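# Seat flat cable's loose end and close connector latch

## Task

Insert the loose end of the flat cable fully into the connector that is currently empty and close that connector's latch, while the cable's opposite end stays locked in the other connector.

## Robot and tools

Robot: two arms, left_arm and right_arm, each a six-joint arm ending in a parallel two-finger gripper with a camera on the wrist. Scene frame: origin at table-top height halfway between the nominal bases, +x out over the table, +y toward left_arm, +z up. Measured base placements: left_arm at (+0.030, +0.353, 0) m, quat_wxyz (+1.000, 0, 0, +0.015); right_arm at (+0.001, -0.317, 0) m, quat_wxyz (+1.000, 0, 0, -0.013). Each arm reports its hand pose, velocities and targets in its own base frame; fixed cameras and the table use the scene frame. The fingers extend along the gripper's +z and separate along its y. end_effector_position marks the spot between the pads, roughly 1 cm short of the tips.

execute_actions(actions, cameras): actions is a list of actions; each action is a list of 1 to 15 rows, one row per 1/30 s control step, and a short action repeats its final row until 15 steps pass (0.5 s). Every row holds 14 numbers in [-1, 1], both arms always: left_arm dx, dy, dz, rx, ry, rz, opening, then right_arm the same seven. The six pose numbers are an offset, not a pose: measured along that arm's own base axes from the arm's Hand target as it stood when the action began (every row counts from that same start, not from the row before). Scale: 1.0 equals 0.6 m for dx, dy, dz and 180 degrees for the rotation vector rx, ry, rz; rotation happens about the Hand target's position. Translations longer than 1.0 may be cut down along their direction. Since each new action starts from the updated Hand target, repeating an offset moves further. Sending six zeros re-requests the current Hand target. opening is absolute: +1 fully open (0.094 m), -1 closed. A 0 is a real command, so to keep a gripper unchanged resend its present value (see Tool commands). cameras: list of names, ["all"], or []; an empty actions list returns all images by default and shows the scene number and task.

move(target, speed, blend, opening_speed, grip_force, blocking, cameras): target is one 14-number row laid out as above, or a list of up to 15 such rows; every row is an offset from the same starting Hand targets, in base axes, same 0.6 m / 180 degree scale. Paths are straight lines, finish together, take at least 0.5 s and are cut at 10 s. speed: m/s, 0.002 to 2.9, default 0.25 (turn rate up to twice that in rad/s), one value or one per target. blend: metres of corner rounding per target; 0 means stop at each. opening_speed: scale units per second, 0.2 or more, for gentle closing. grip_force: newtons per pad, 10 to 50, per arm or shared, persists; lower force closes slowly. blocking=false returns after about 0.5 s while motion continues. Moves do not avoid obstacles or the other arm; faster moves lag and overshoot more, and hit harder. Avoid paths close to an arm's own base.

wait(seconds 0 to 10) lets time pass with commands held. stop brakes a running move. zoom_image(camera, region [x0, y0, x1, y1] pixels, at most 504 by 504) enlarges part of the newest image from cam_high, cam_low, cam_face, cam_latch, cam_slot, cam_left_wrist or cam_right_wrist (all 672x504). read_manual gives licence text only. finished_scene(scene) ends the scene irreversibly; the goal must hold without the robot.

Results: end_effector_position (m) and end_effector_quat_wxyz per arm in its base frame; Hand target (last commanded pose after clipping, the base for the next offset); grip_measured on the opening scale (reads up to about 2.5 mm wide when empty); Joint positions (last value is opening in metres); Joint torques (include gravity, offset and noisy; joints 1 to 3 wrap at ±28 N m); Joint velocities, or a note they are within noise; Tool commands; step readings of position for action calls. A move adds a move: line with the outcome (done, off_target, moving, held, fault) and limits (paced = pose clipped, held = steps withheld). done means at rest within 10 mm and 2 degrees; neither done nor off_target says whether contact occurred.

Behaviour: orientation commands are clipped each step to 40 degrees from the measured one. Friction and weight can leave a gripper a few cm short; a fresh command, even zeros, asks again, and a further offset can close the gap. A blocked arm keeps pushing until told to back off past its gripper. Grip squeeze jumps to the force limit about 0.06 below first-touch reading; open well above grip_measured to release.

Avoid: dropping parts or letting anything leave the table, releasing moving parts, fast impacts, hard presses, any contact between the arms or closing a gripper on the other arm's fingers, strain on the wrist camera cables, and arm stops. Motor heat grows from holding loads, outstretched poses or pushing at unreachable targets: MOTOR HOT at 75 °C, a fault that folds and disables the arm at 90 °C, collapse at 100 °C.

Each tool is called after "Request:" by a JSON object that holds its "op" and its "data", one argument or row to a line.

## Session

Request:
{"op": "execute_actions", "data": {
  "actions": []
}}

Scene clock: 0.00 s.
left_arm: end_effector_position=(+0.3495, +0.0613, +0.2235) grip_measured=+1.000 end_effector_quat_wxyz=(+0.522, +0.090, +0.839, +0.125) | right_arm: end_effector_position=(+0.3323, +0.0201, +0.2882) grip_measured=+1.000 end_effector_quat_wxyz=(+0.638, -0.172, +0.733, -0.164)
Joint positions: left_arm=[0.207 0.994 0.713 -0.158 0.071 0.375 0.094] | right_arm=[0.147 0.789 0.611 0.043 0.167 -0.46 0.094]
Joint velocities: within noise
Joint torques (N m): no reading
Heat: left arm: 37 °C; right arm: 37 °C.
Hand target: left_arm +0.3501, +0.0611, +0.2313; +0.530, +0.089, +0.834, +0.127 | right_arm +0.3312, +0.0199, +0.2901; +0.638, -0.171, +0.733, -0.163
Tool commands: left_gripper/opening=+1.0 right_gripper/opening=+1.0

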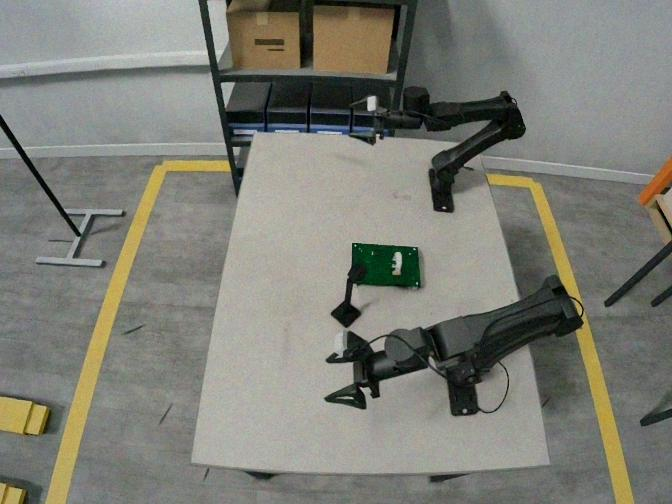

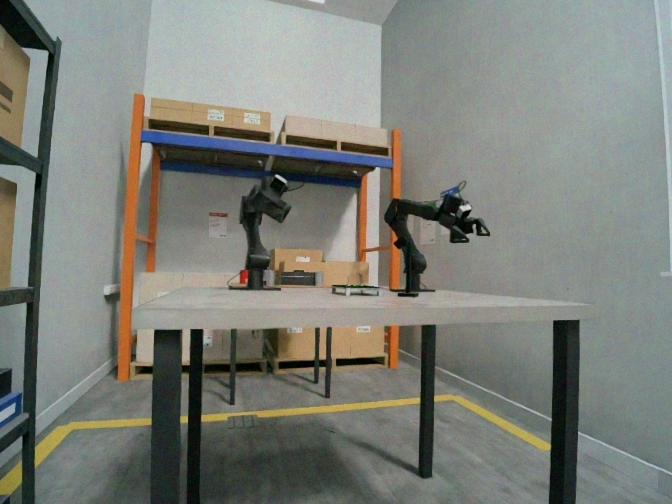

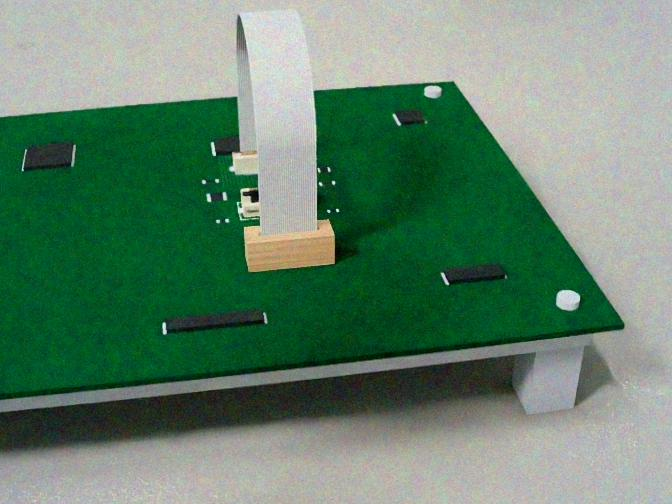

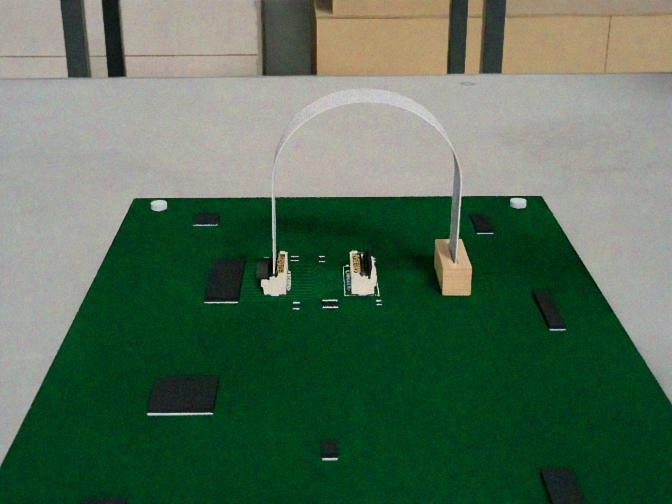

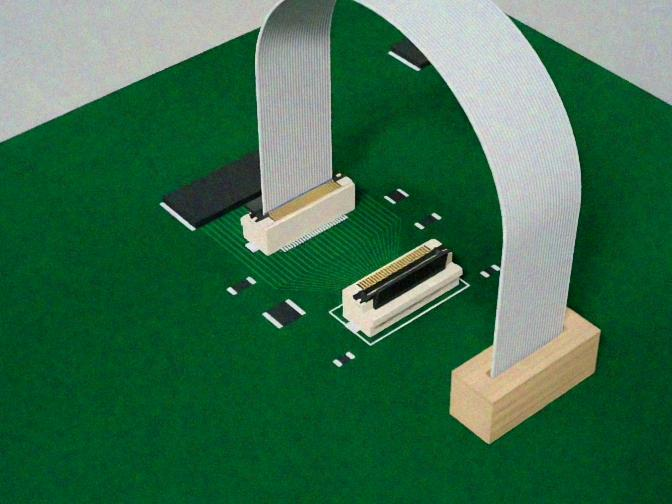

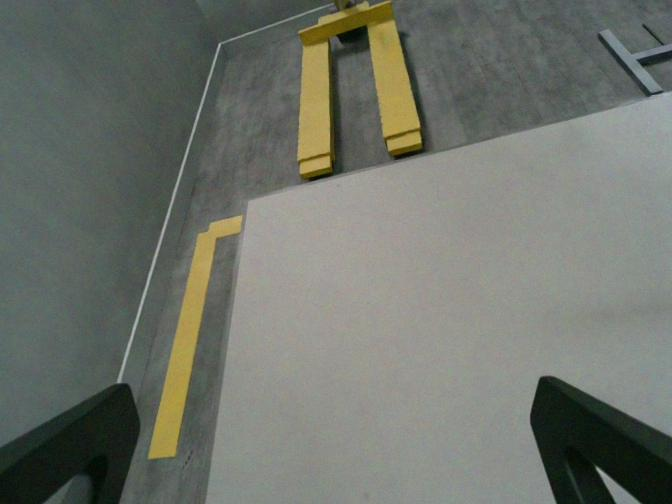

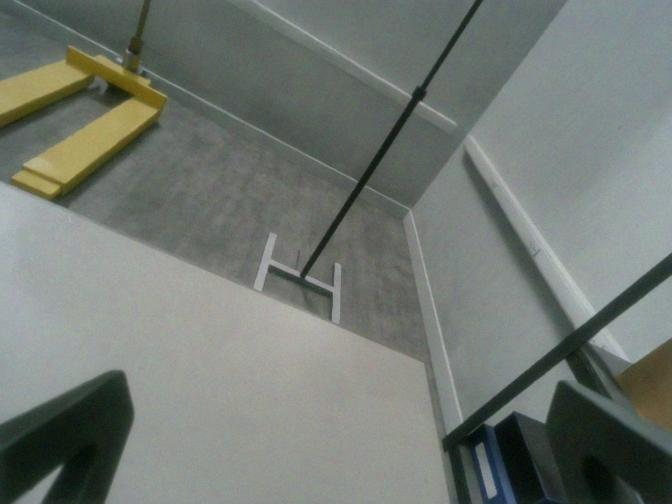

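Request:
{"op": "zoom_image", "data": {
  "camera": "cam_high",
  "region": [310, 220, 450, 340]
}}

Request:
{"op": "zoom_image", "data": {
  "camera": "cam_low",
  "region": [220, 160, 500, 310]
}}

Request:
{"op": "zoom_image", "data": {
  "camera": "cam_slot",
  "region": [320, 210, 500, 360]
}}

Request:
{"op": "zoom_image", "data": {
  "camera": "cam_latch",
  "region": [230, 220, 500, 320]
}}

Request:
{"op": "zoom_image", "data": {
  "camera": "cam_face",
  "region": [180, 120, 380, 280]
}}

Request:
{"op": "zoom_image", "data": {
  "camera": "cam_slot",
  "region": [220, 150, 380, 270]
}}

Scaled by 3.600 from the camera's 672x504 image, which has a finer 960x720 frame.

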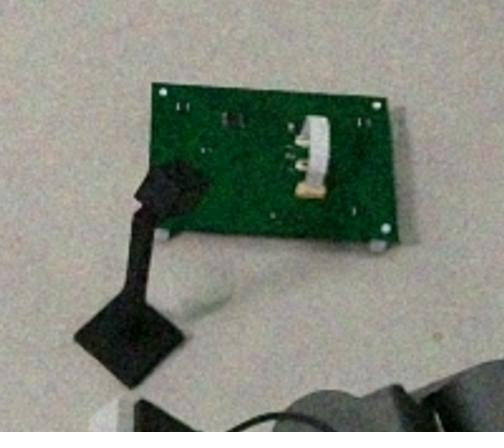

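Scaled by 1.800 from the camera's 672x504 image, which has a finer 960x720 frame.

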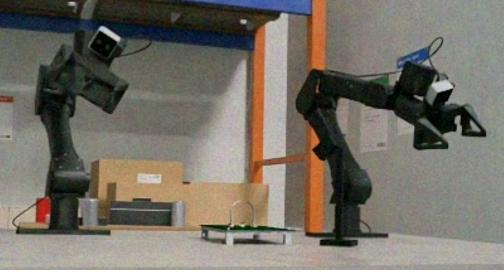

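Scaled by 2.800 from the camera's 672x504 image, which has a finer 960x720 frame.

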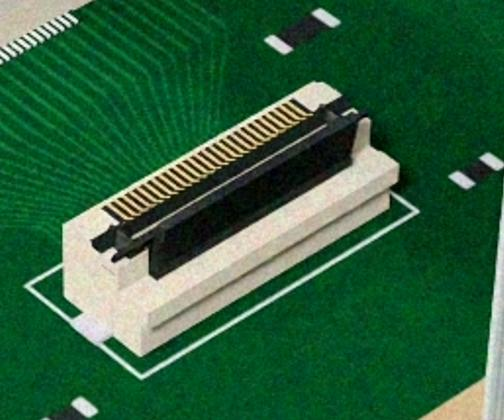

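Scaled by 1.867 from the camera's 672x504 image, which has a finer 960x720 frame.

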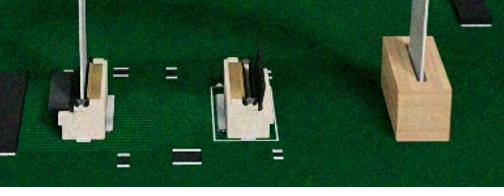

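Scaled by 2.520 from the camera's 672x504 image, which has a finer 960x720 frame.

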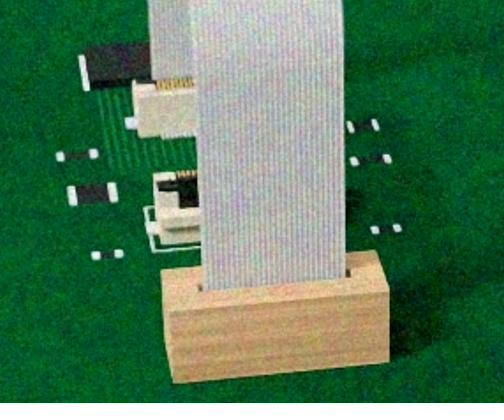

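Scaled by 3.150 from the camera's 672x504 image, which has a finer 960x720 frame.

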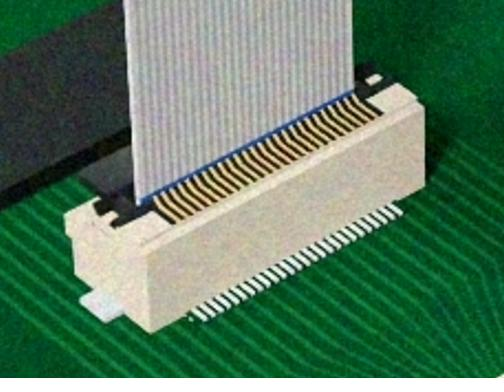

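Request:
{"op": "move", "data": {
  "target": [0,0,0,0,0,0,1,-0.3632,0.4002,-0.1835,0.1385,0.2037,-0.0546,1],
  "speed": 0.25,
  "cameras": ["cam_right_wrist","cam_high","cam_latch","cam_slot"]
}}

Scene clock: 215.57 s.
left_arm: end_effector_position=(+0.3495, +0.0613, +0.2235) grip_measured=+1.000 end_effector_quat_wxyz=(+0.522, +0.090, +0.839, +0.125) | right_arm: end_effector_position=(+0.1132, +0.2566, +0.1750) grip_measured=+1.000 end_effector_quat_wxyz=(+0.380, -0.015, +0.925, +0.004)
Joint positions: left_arm=[0.207 0.994 0.713 -0.158 0.071 0.375 0.094] | right_arm=[1.62 1.508 1.233 -1.319 0.78 1.598 0.094]
Joint torques (N m): left_arm=[-0.01 -3.14 6.89 1.89 0.02 -0.04] | right_arm=[0.27 -4.52 9.84 0.17 0.41 0.04]
Heat: left arm: 42 °C; right arm: 38 °C.
Hand target: left_arm +0.3501, +0.0611, +0.2313; +0.530, +0.089, +0.834, +0.127 | right_arm +0.1133, +0.2601, +0.1801; +0.383, -0.012, +0.924, +0.005
Off the commanded pose: left_arm 0.008 m, 1 deg | right_arm 0.006 m, 0 deg.
move: done
Images, in order (width x height): cam_high 672x504, cam_latch 672x504, cam_slot 672x504, cam_right_wrist 672x504.

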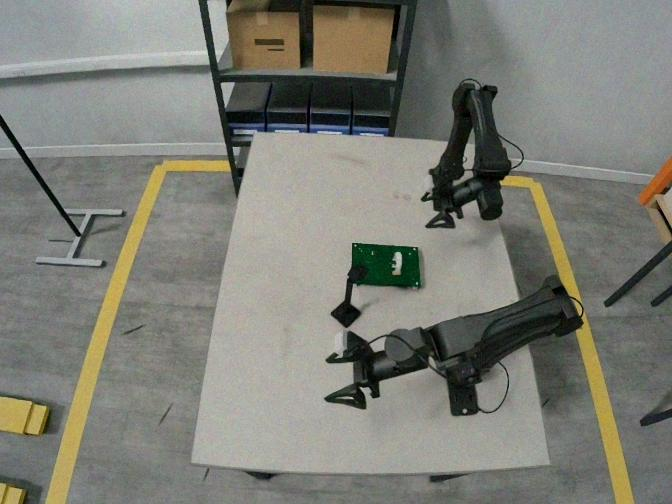

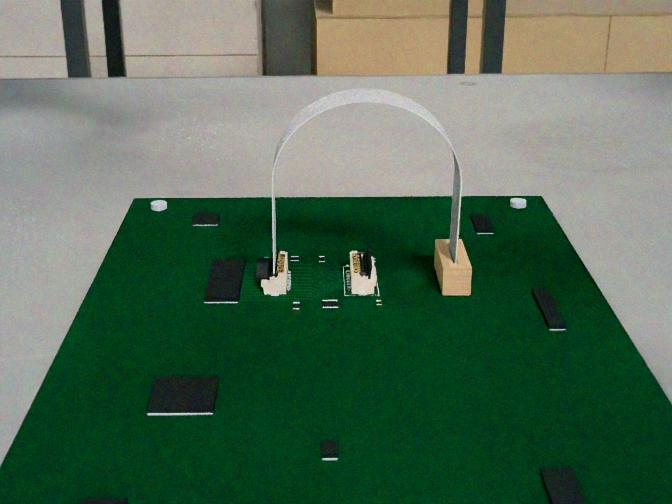

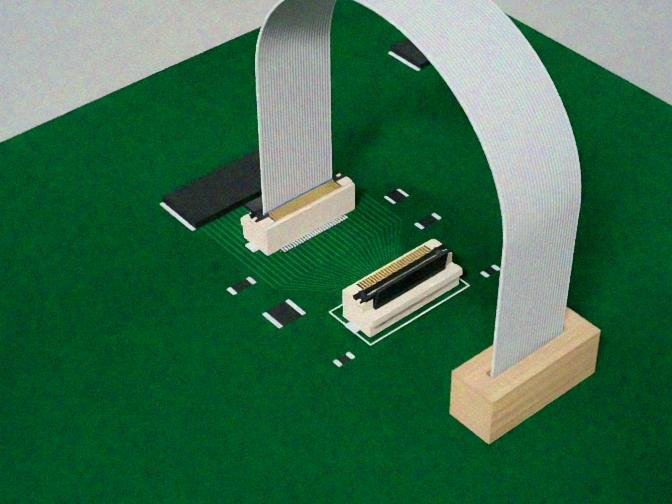

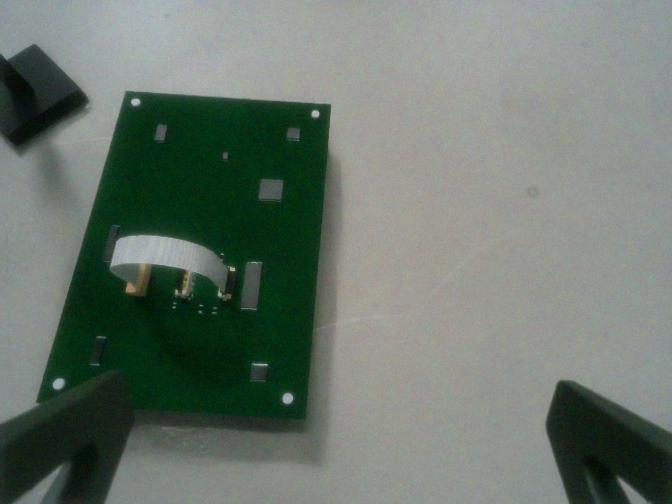

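Request:
{"op": "zoom_image", "data": {
  "camera": "cam_right_wrist",
  "region": [80, 210, 290, 330]
}}

Scaled by 2.400 from the camera's 672x504 image, which has a finer 960x720 frame.

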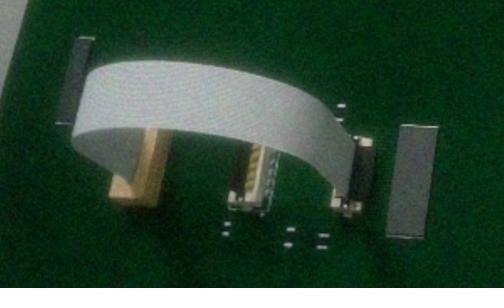

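Request:
{"op": "move", "data": {
  "target": [0,0,0,0,0,0,1,0.01,0.1938,-0.1667,-0.0001,-0.0832,-0.0178,-0.36],
  "speed": 0.2,
  "cameras": ["cam_right_wrist","cam_latch","cam_slot"]
}}

Scene clock: 358.13 s.
left_arm: end_effector_position=(+0.3495, +0.0613, +0.2235) grip_measured=+1.000 end_effector_quat_wxyz=(+0.522, +0.090, +0.839, +0.125) | right_arm: end_effector_position=(+0.1187, +0.3700, +0.0774) grip_measured=-0.358 end_effector_quat_wxyz=(+0.491, +0.011, +0.871, -0.013)
Joint positions: left_arm=[0.207 0.994 0.713 -0.158 0.071 0.375 0.094] | right_arm=[1.662 2.138 1.483 -1.127 1.012 1.805 0.03]
Joint torques (N m): left_arm=[-0.01 -3.12 6.89 1.89 0.02 -0.04] | right_arm=[0.13 -9.5 8.64 -0.06 0.68 0.03]
Heat: left arm: 43 °C; right arm: 38 °C.
Hand target: left_arm +0.3501, +0.0611, +0.2313; +0.530, +0.089, +0.834, +0.127 | right_arm +0.1193, +0.3762, +0.0799; +0.500, +0.013, +0.866, -0.008
Off the commanded pose: left_arm 0.008 m, 1 deg | right_arm 0.007 m, 1 deg.
move: done
Images, in order (width x height): cam_latch 672x504, cam_slot 672x504, cam_right_wrist 672x504.

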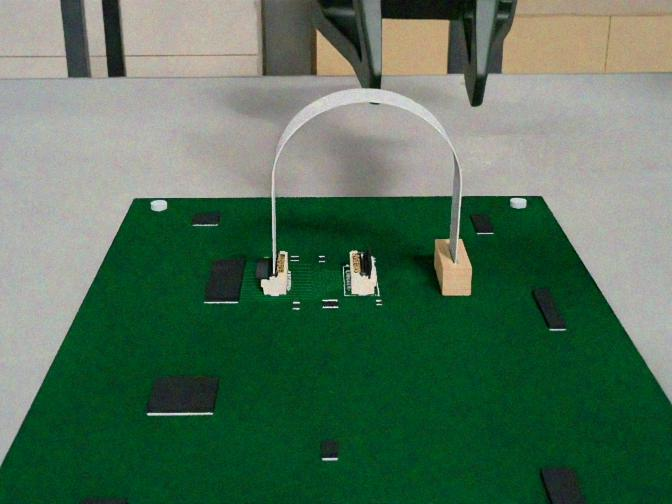

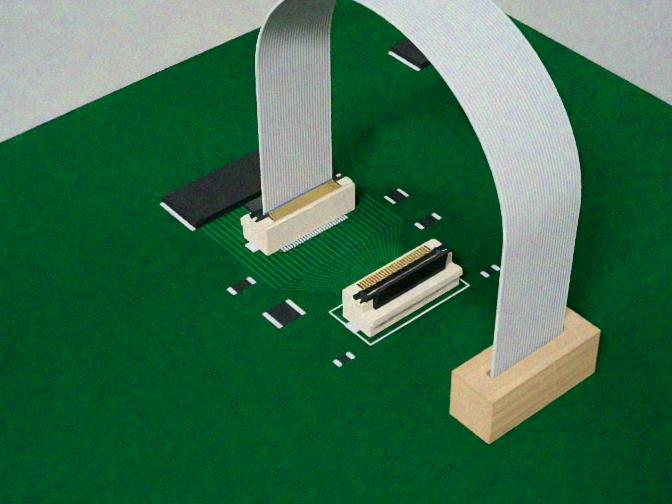

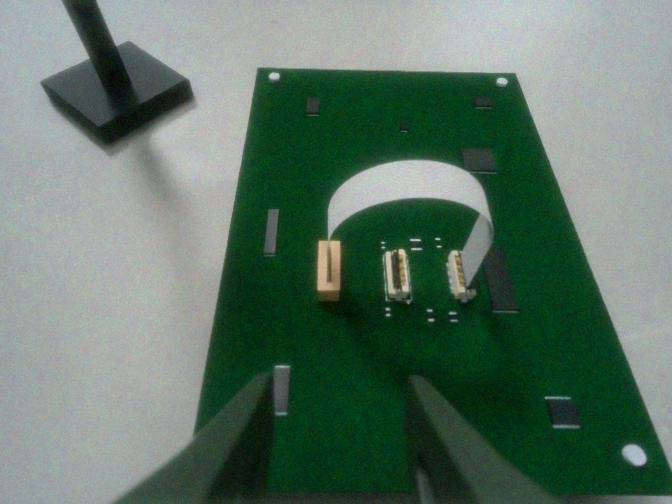

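Request:
{"op": "zoom_image", "data": {
  "camera": "cam_right_wrist",
  "region": [280, 150, 520, 330]
}}

Request:
{"op": "zoom_image", "data": {
  "camera": "cam_right_wrist",
  "region": [300, 220, 420, 310]
}}

Request:
{"op": "zoom_image", "data": {
  "camera": "cam_latch",
  "region": [330, 230, 490, 310]
}}

Request:
{"op": "zoom_image", "data": {
  "camera": "cam_latch",
  "region": [230, 230, 330, 310]
}}

Scaled by 2.100 from the camera's 672x504 image, which has a finer 960x720 frame.

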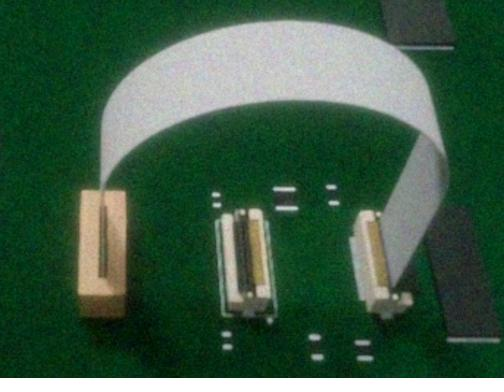

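Scaled by 4.200 from the camera's 672x504 image, which has a finer 960x720 frame.

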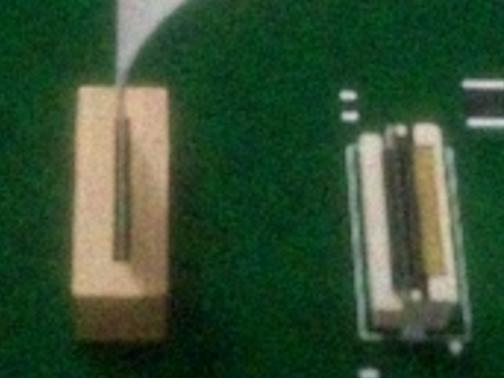

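Scaled by 3.150 from the camera's 672x504 image, which has a finer 960x720 frame.

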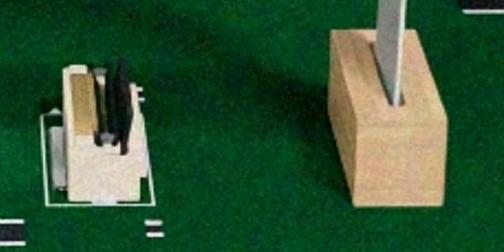

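Scaled by 5.040 from the camera's 672x504 image, which has a finer 960x720 frame.

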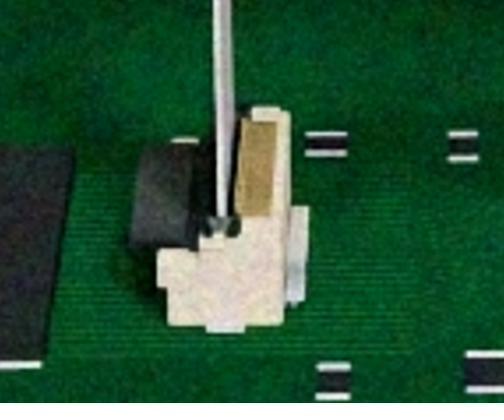

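Request:
{"op": "move", "data": {
  "target": [0,0,0,0,0,0,1,0.0,0.0045,-0.025,0,0,0,-0.36],
  "speed": 0.1,
  "cameras": ["cam_right_wrist","cam_latch"]
}}

Request:
{"op": "zoom_image", "data": {
  "camera": "cam_right_wrist",
  "region": [270, 100, 450, 280]
}}

Scene clock: 449.50 s.
left_arm: end_effector_position=(+0.3495, +0.0613, +0.2235) grip_measured=+1.000 end_effector_quat_wxyz=(+0.522, +0.090, +0.839, +0.125) | right_arm: end_effector_position=(+0.1185, +0.3732, +0.0666) grip_measured=-0.358 end_effector_quat_wxyz=(+0.491, +0.011, +0.871, -0.013)
Joint positions: left_arm=[0.207 0.994 0.713 -0.158 0.071 0.375 0.094] | right_arm=[1.662 2.168 1.483 -1.099 1.013 1.806 0.03]
Joint torques (N m): left_arm=[-0.02 -3.12 6.89 1.89 0.02 -0.04] | right_arm=[0.21 -9.31 7.62 0.09 0.68 0.07]
Heat: left arm: 43 °C; right arm: 39 °C.
Hand target: left_arm +0.3501, +0.0611, +0.2313; +0.530, +0.089, +0.834, +0.127 | right_arm +0.1192, +0.3789, +0.0649; +0.500, +0.013, +0.866, -0.008
Off the commanded pose: left_arm 0.008 m, 1 deg | right_arm 0.006 m, 1 deg.
move: done
Images, in order (width x height): cam_latch 672x504, cam_right_wrist 672x504.

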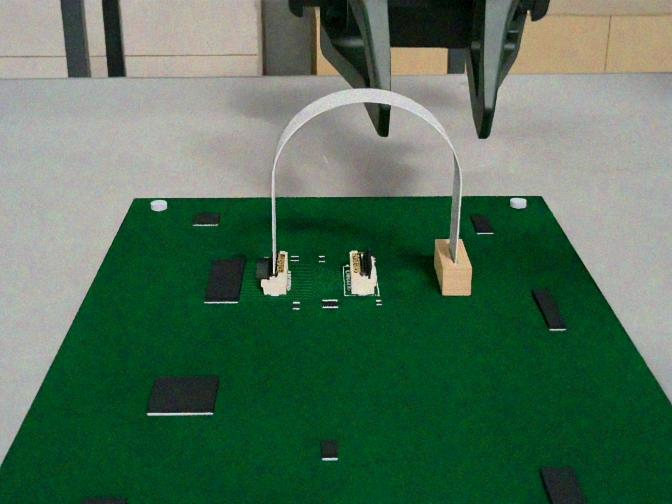

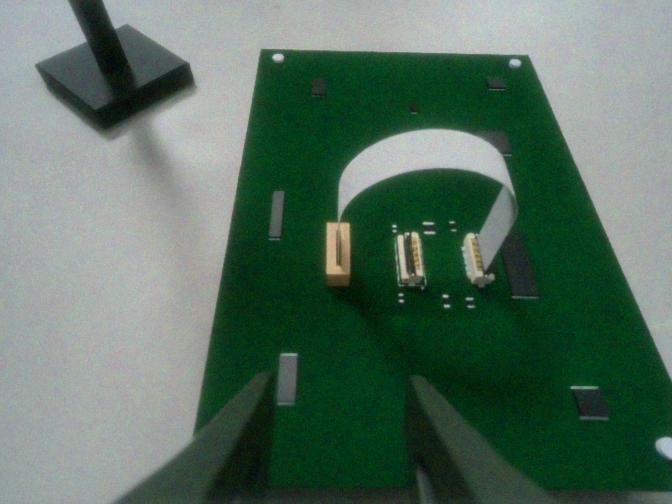

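Scaled by 2.800 from the camera's 672x504 image, which has a finer 960x720 frame.

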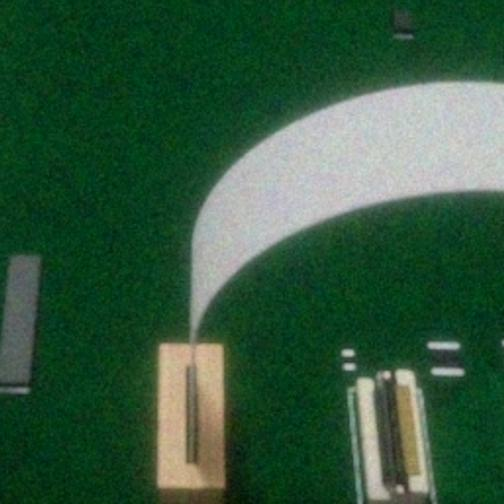

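Request:
{"op": "move", "data": {
  "target": [0,0,0,0,0,0,1,0.05,0.0015,-0.010,0,0,0,-0.36],
  "speed": 0.1,
  "cameras": ["cam_right_wrist","cam_latch","cam_slot","cam_face"]
}}

Request:
{"op": "zoom_image", "data": {
  "camera": "cam_right_wrist",
  "region": [200, 220, 480, 504]
}}

Scene clock: 483.60 s.
left_arm: end_effector_position=(+0.3495, +0.0613, +0.2235) grip_measured=+1.000 end_effector_quat_wxyz=(+0.522, +0.090, +0.839, +0.125) | right_arm: end_effector_position=(+0.1470, +0.3835, +0.0589) grip_measured=-0.358 end_effector_quat_wxyz=(+0.490, +0.018, +0.871, -0.004)
Joint positions: left_arm=[0.207 0.994 0.713 -0.158 0.071 0.375 0.094] | right_arm=[1.587 2.168 1.457 -0.932 1.024 1.669 0.03]
Joint torques (N m): left_arm=[-0.01 -3.15 6.9 1.89 0.02 -0.04] | right_arm=[-0.03 -11.49 4.51 0.33 0.7 -0.01]
Heat: left arm: 43 °C; right arm: 38 °C.
Hand target: left_arm +0.3501, +0.0611, +0.2313; +0.530, +0.089, +0.834, +0.127 | right_arm +0.1493, +0.3799, +0.0589; +0.500, +0.013, +0.866, -0.008
Off the commanded pose: left_arm 0.008 m, 1 deg | right_arm 0.004 m, 1 deg.
move: done
Images, in order (width x height): cam_face 672x504, cam_latch 672x504, cam_slot 672x504, cam_right_wrist 672x504.

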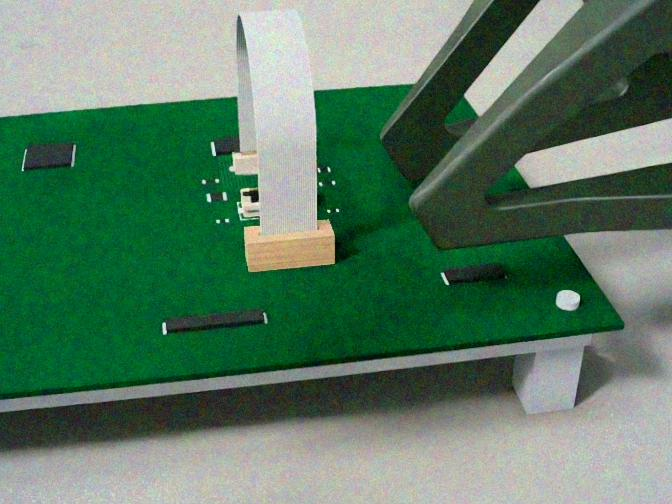

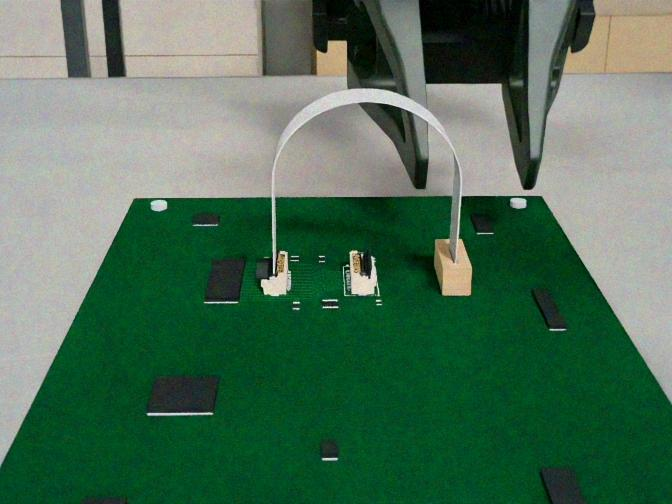

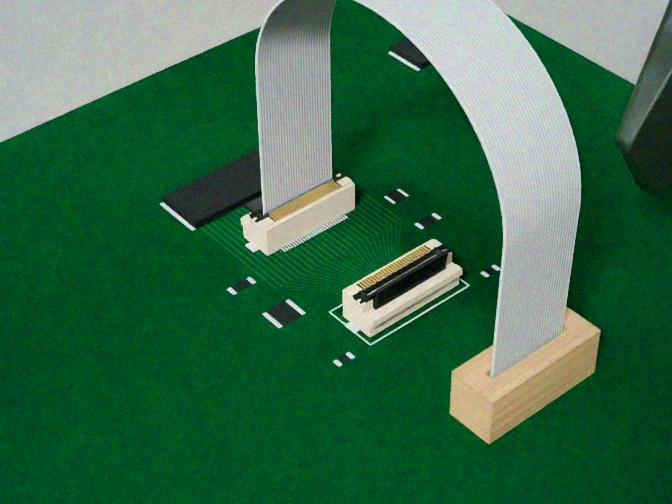

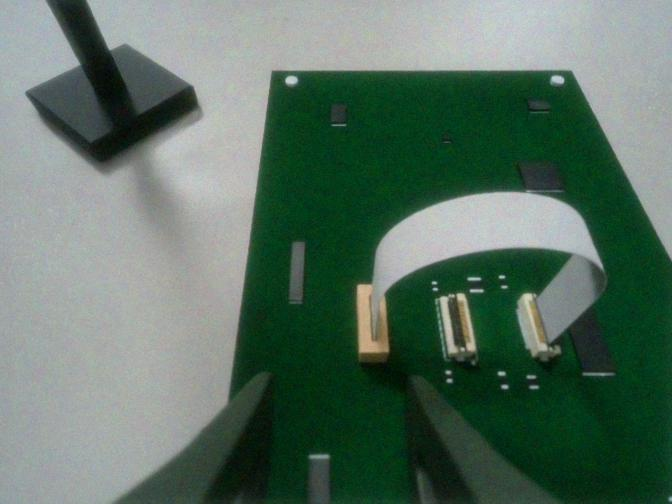

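Scaled by 1.775 from the camera's 672x504 image, which has a finer 960x720 frame.

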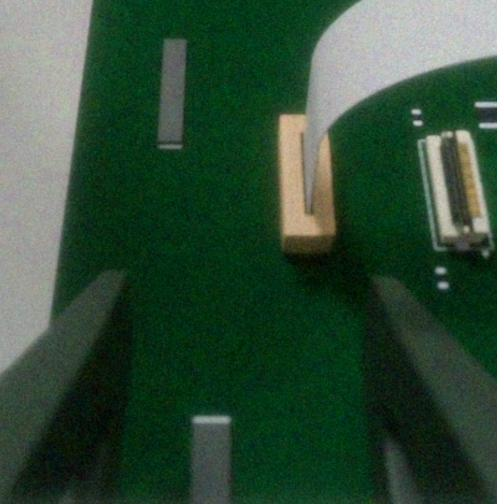

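Request:
{"op": "move", "data": {
  "target": [0,0,0,0,0,0,1,0.0,-0.0105,0.0035,0,0,0,-0.36],
  "speed": 0.1,
  "cameras": ["cam_right_wrist","cam_latch","cam_face"]
}}

Request:
{"op": "zoom_image", "data": {
  "camera": "cam_right_wrist",
  "region": [240, 220, 460, 420]
}}

Scene clock: 507.83 s.
left_arm: end_effector_position=(+0.3495, +0.0613, +0.2235) grip_measured=+1.000 end_effector_quat_wxyz=(+0.522, +0.090, +0.839, +0.125) | right_arm: end_effector_position=(+0.1472, +0.3754, +0.0521) grip_measured=-0.358 end_effector_quat_wxyz=(+0.491, +0.012, +0.871, -0.015)
Joint positions: left_arm=[0.207 0.994 0.713 -0.158 0.071 0.375 0.094] | right_arm=[1.587 2.168 1.424 -0.925 1.024 1.668 0.03]
Joint torques (N m): left_arm=[-0.01 -3.12 6.89 1.89 0.01 -0.04] | right_arm=[-0.03 -13.61 4.48 0.31 0.7 -0.04]
Heat: left arm: 43 °C; right arm: 37 °C.
Hand target: left_arm +0.3501, +0.0611, +0.2313; +0.530, +0.089, +0.834, +0.127 | right_arm +0.1493, +0.3735, +0.0610; +0.500, +0.013, +0.866, -0.008
Off the commanded pose: left_arm 0.008 m, 1 deg | right_arm 0.009 m, 1 deg.
move: done
Images, in order (width x height): cam_face 672x504, cam_latch 672x504, cam_right_wrist 672x504.

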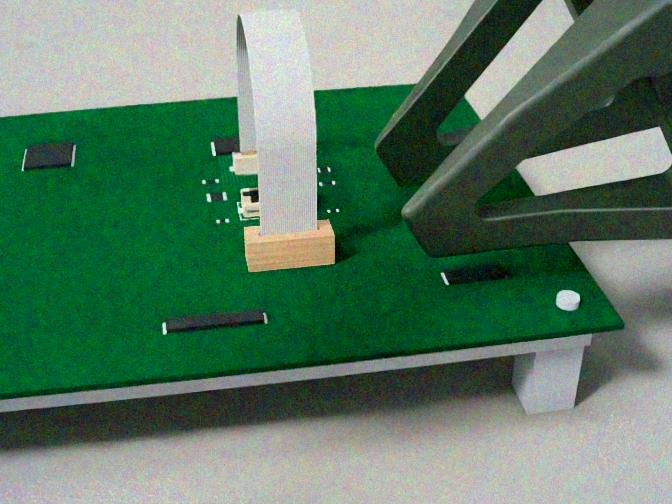

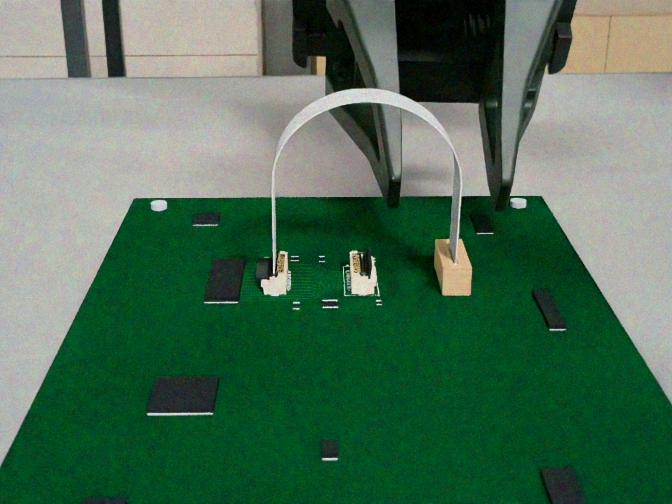

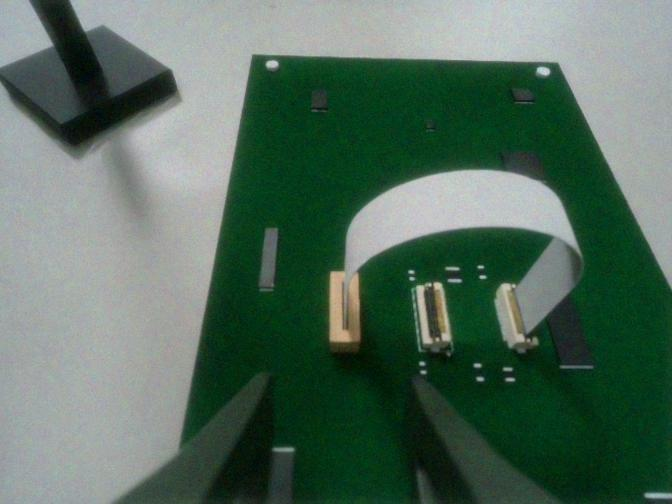

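Scaled by 2.291 from the camera's 672x504 image, which has a finer 960x720 frame.

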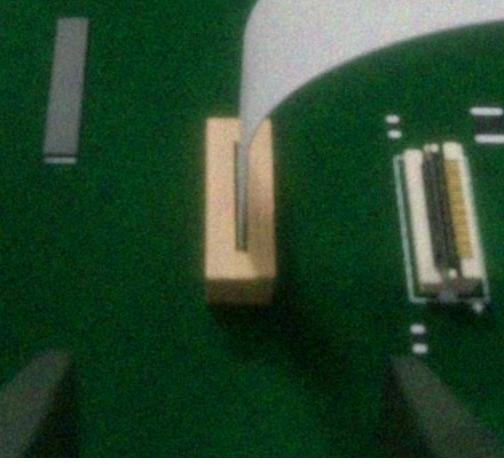

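Request:
{"op": "move", "data": {
  "target": [0,0,0,0,0,0,1,0.0,-0.001,0.014,0,0,0,-0.36],
  "speed": 0.1
}}

Scene clock: 520.47 s.
left_arm: end_effector_position=(+0.3495, +0.0613, +0.2235) grip_measured=+1.000 end_effector_quat_wxyz=(+0.522, +0.090, +0.839, +0.125) | right_arm: end_effector_position=(+0.1472, +0.3766, +0.0580) grip_measured=-0.358 end_effector_quat_wxyz=(+0.491, +0.015, +0.871, -0.008)
Joint positions: left_arm=[0.207 0.994 0.713 -0.158 0.071 0.375 0.094] | right_arm=[1.587 2.151 1.424 -0.925 1.024 1.667 0.03]
Joint torques (N m): left_arm=[-0.01 -3.14 6.9 1.89 0.02 -0.05] | right_arm=[-0.05 -13.61 5.27 0.08 0.65 -0.04]
Heat: left arm: 43 °C; right arm: 36 °C.
Hand target: left_arm +0.3501, +0.0611, +0.2313; +0.530, +0.089, +0.834, +0.127 | right_arm +0.1493, +0.3729, +0.0693; +0.500, +0.013, +0.866, -0.008
Off the commanded pose: left_arm 0.008 m, 1 deg | right_arm 0.012 m, 1 deg.
move: off_target (right_arm)

Request:
{"op": "move", "data": {
  "target": [0,0,0,0,0,0,1,0.03,-0.005,0.005,0,0,0,-0.36],
  "speed": 0.08,
  "cameras": ["cam_right_wrist","cam_latch","cam_face"]
}}

Request:
{"op": "zoom_image", "data": {
  "camera": "cam_right_wrist",
  "region": [240, 250, 460, 450]
}}

Scene clock: 528.43 s.
left_arm: end_effector_position=(+0.3495, +0.0613, +0.2235) grip_measured=+1.000 end_effector_quat_wxyz=(+0.522, +0.090, +0.839, +0.125) | right_arm: end_effector_position=(+0.1645, +0.3730, +0.0631) grip_measured=-0.358 end_effector_quat_wxyz=(+0.491, +0.010, +0.871, -0.014)
Joint positions: left_arm=[0.207 0.994 0.713 -0.158 0.071 0.375 0.094] | right_arm=[1.541 2.118 1.394 -0.863 1.027 1.575 0.03]
Joint torques (N m): left_arm=[-0.02 -3.12 6.89 1.89 0.02 -0.04] | right_arm=[-0.2 -13.7 4.63 0.48 0.7 -0.04]
Heat: left arm: 43 °C; right arm: 37 °C.
Hand target: left_arm +0.3501, +0.0611, +0.2313; +0.530, +0.089, +0.834, +0.127 | right_arm +0.1672, +0.3699, +0.0723; +0.500, +0.013, +0.866, -0.008
Off the commanded pose: left_arm 0.008 m, 1 deg | right_arm 0.010 m, 1 deg.
move: done
Images, in order (width x height): cam_face 672x504, cam_latch 672x504, cam_right_wrist 672x504.

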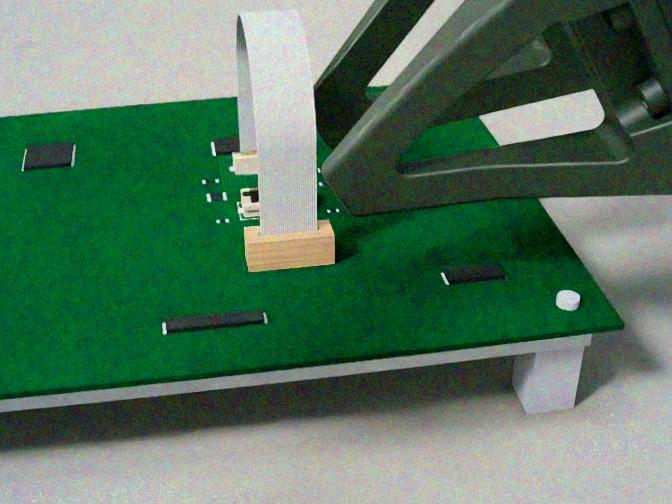

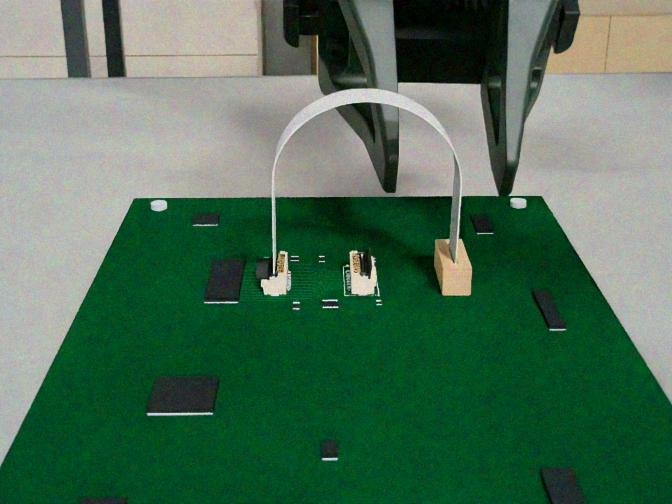

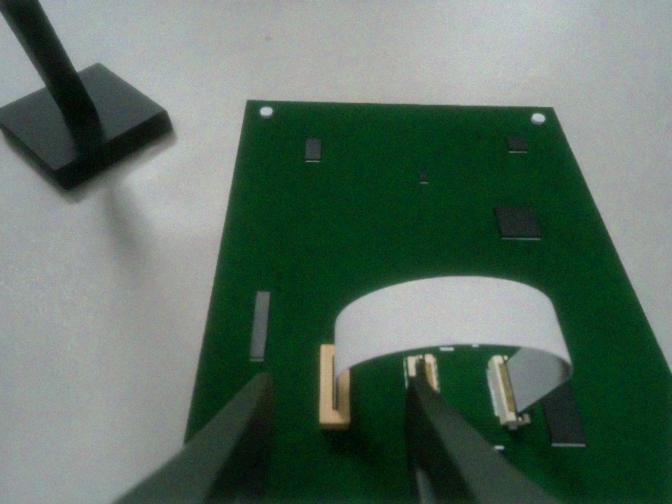

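Scaled by 2.291 from the camera's 672x504 image, which has a finer 960x720 frame.

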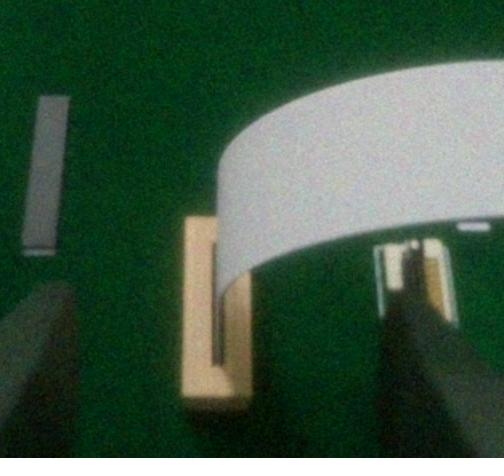

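Request:
{"op": "move", "data": {
  "target": [0,0,0,0,0,0,1,0.0225,0.003,-0.002,0,0,0,-0.36],
  "speed": 0.06,
  "cameras": ["cam_right_wrist","cam_latch","cam_face","cam_slot"]
}}

Request:
{"op": "zoom_image", "data": {
  "camera": "cam_right_wrist",
  "region": [240, 304, 460, 504]
}}

Scene clock: 544.47 s.
left_arm: end_effector_position=(+0.3495, +0.0613, +0.2235) grip_measured=+1.000 end_effector_quat_wxyz=(+0.522, +0.090, +0.839, +0.125) | right_arm: end_effector_position=(+0.1778, +0.3755, +0.0620) grip_measured=-0.358 end_effector_quat_wxyz=(+0.491, +0.010, +0.871, -0.012)
Joint positions: left_arm=[0.207 0.994 0.713 -0.158 0.071 0.375 0.094] | right_arm=[1.506 2.114 1.382 -0.792 1.027 1.503 0.03]
Joint torques (N m): left_arm=[0.01 -3.12 6.89 1.89 0.02 -0.04] | right_arm=[-0.24 -13.68 4.59 0.57 0.68 -0.05]
Heat: left arm: 43 °C; right arm: 37 °C.
Hand target: left_arm +0.3501, +0.0611, +0.2313; +0.530, +0.089, +0.834, +0.127 | right_arm +0.1808, +0.3718, +0.0712; +0.500, +0.013, +0.866, -0.008
Off the commanded pose: left_arm 0.008 m, 1 deg | right_arm 0.010 m, 1 deg.
move: done
Images, in order (width x height): cam_face 672x504, cam_latch 672x504, cam_slot 672x504, cam_right_wrist 672x504.

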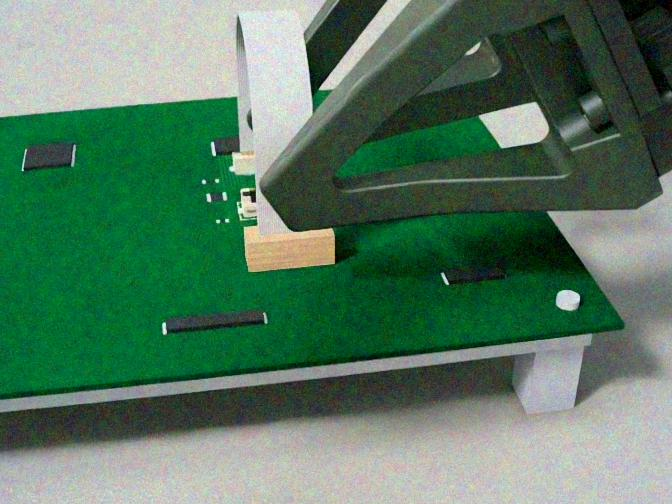

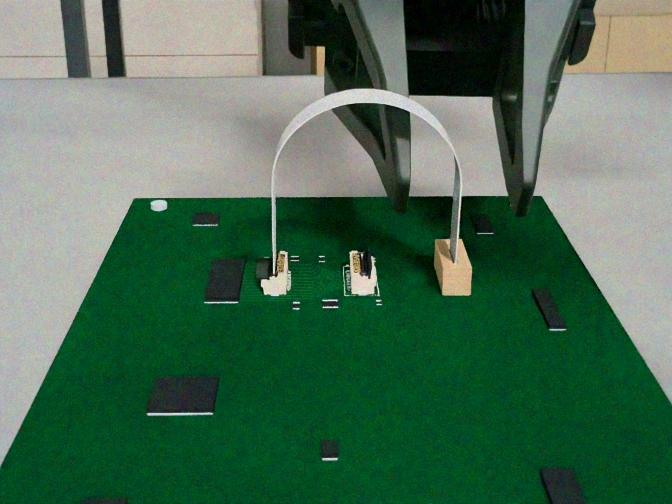

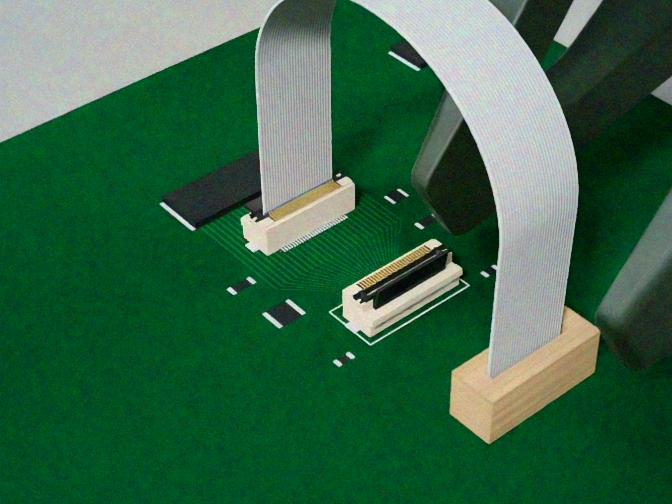

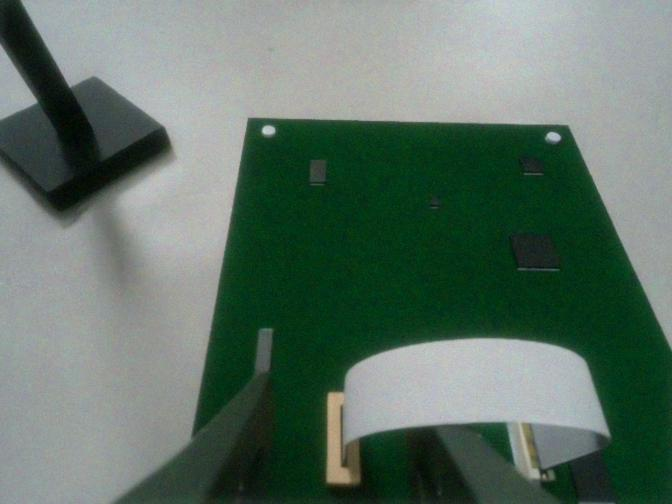

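Scaled by 2.291 from the camera's 672x504 image, which has a finer 960x720 frame.

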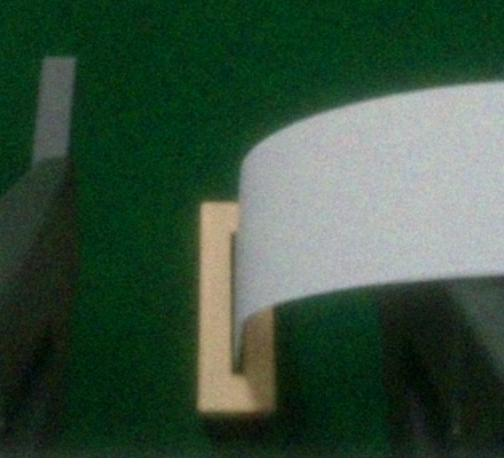

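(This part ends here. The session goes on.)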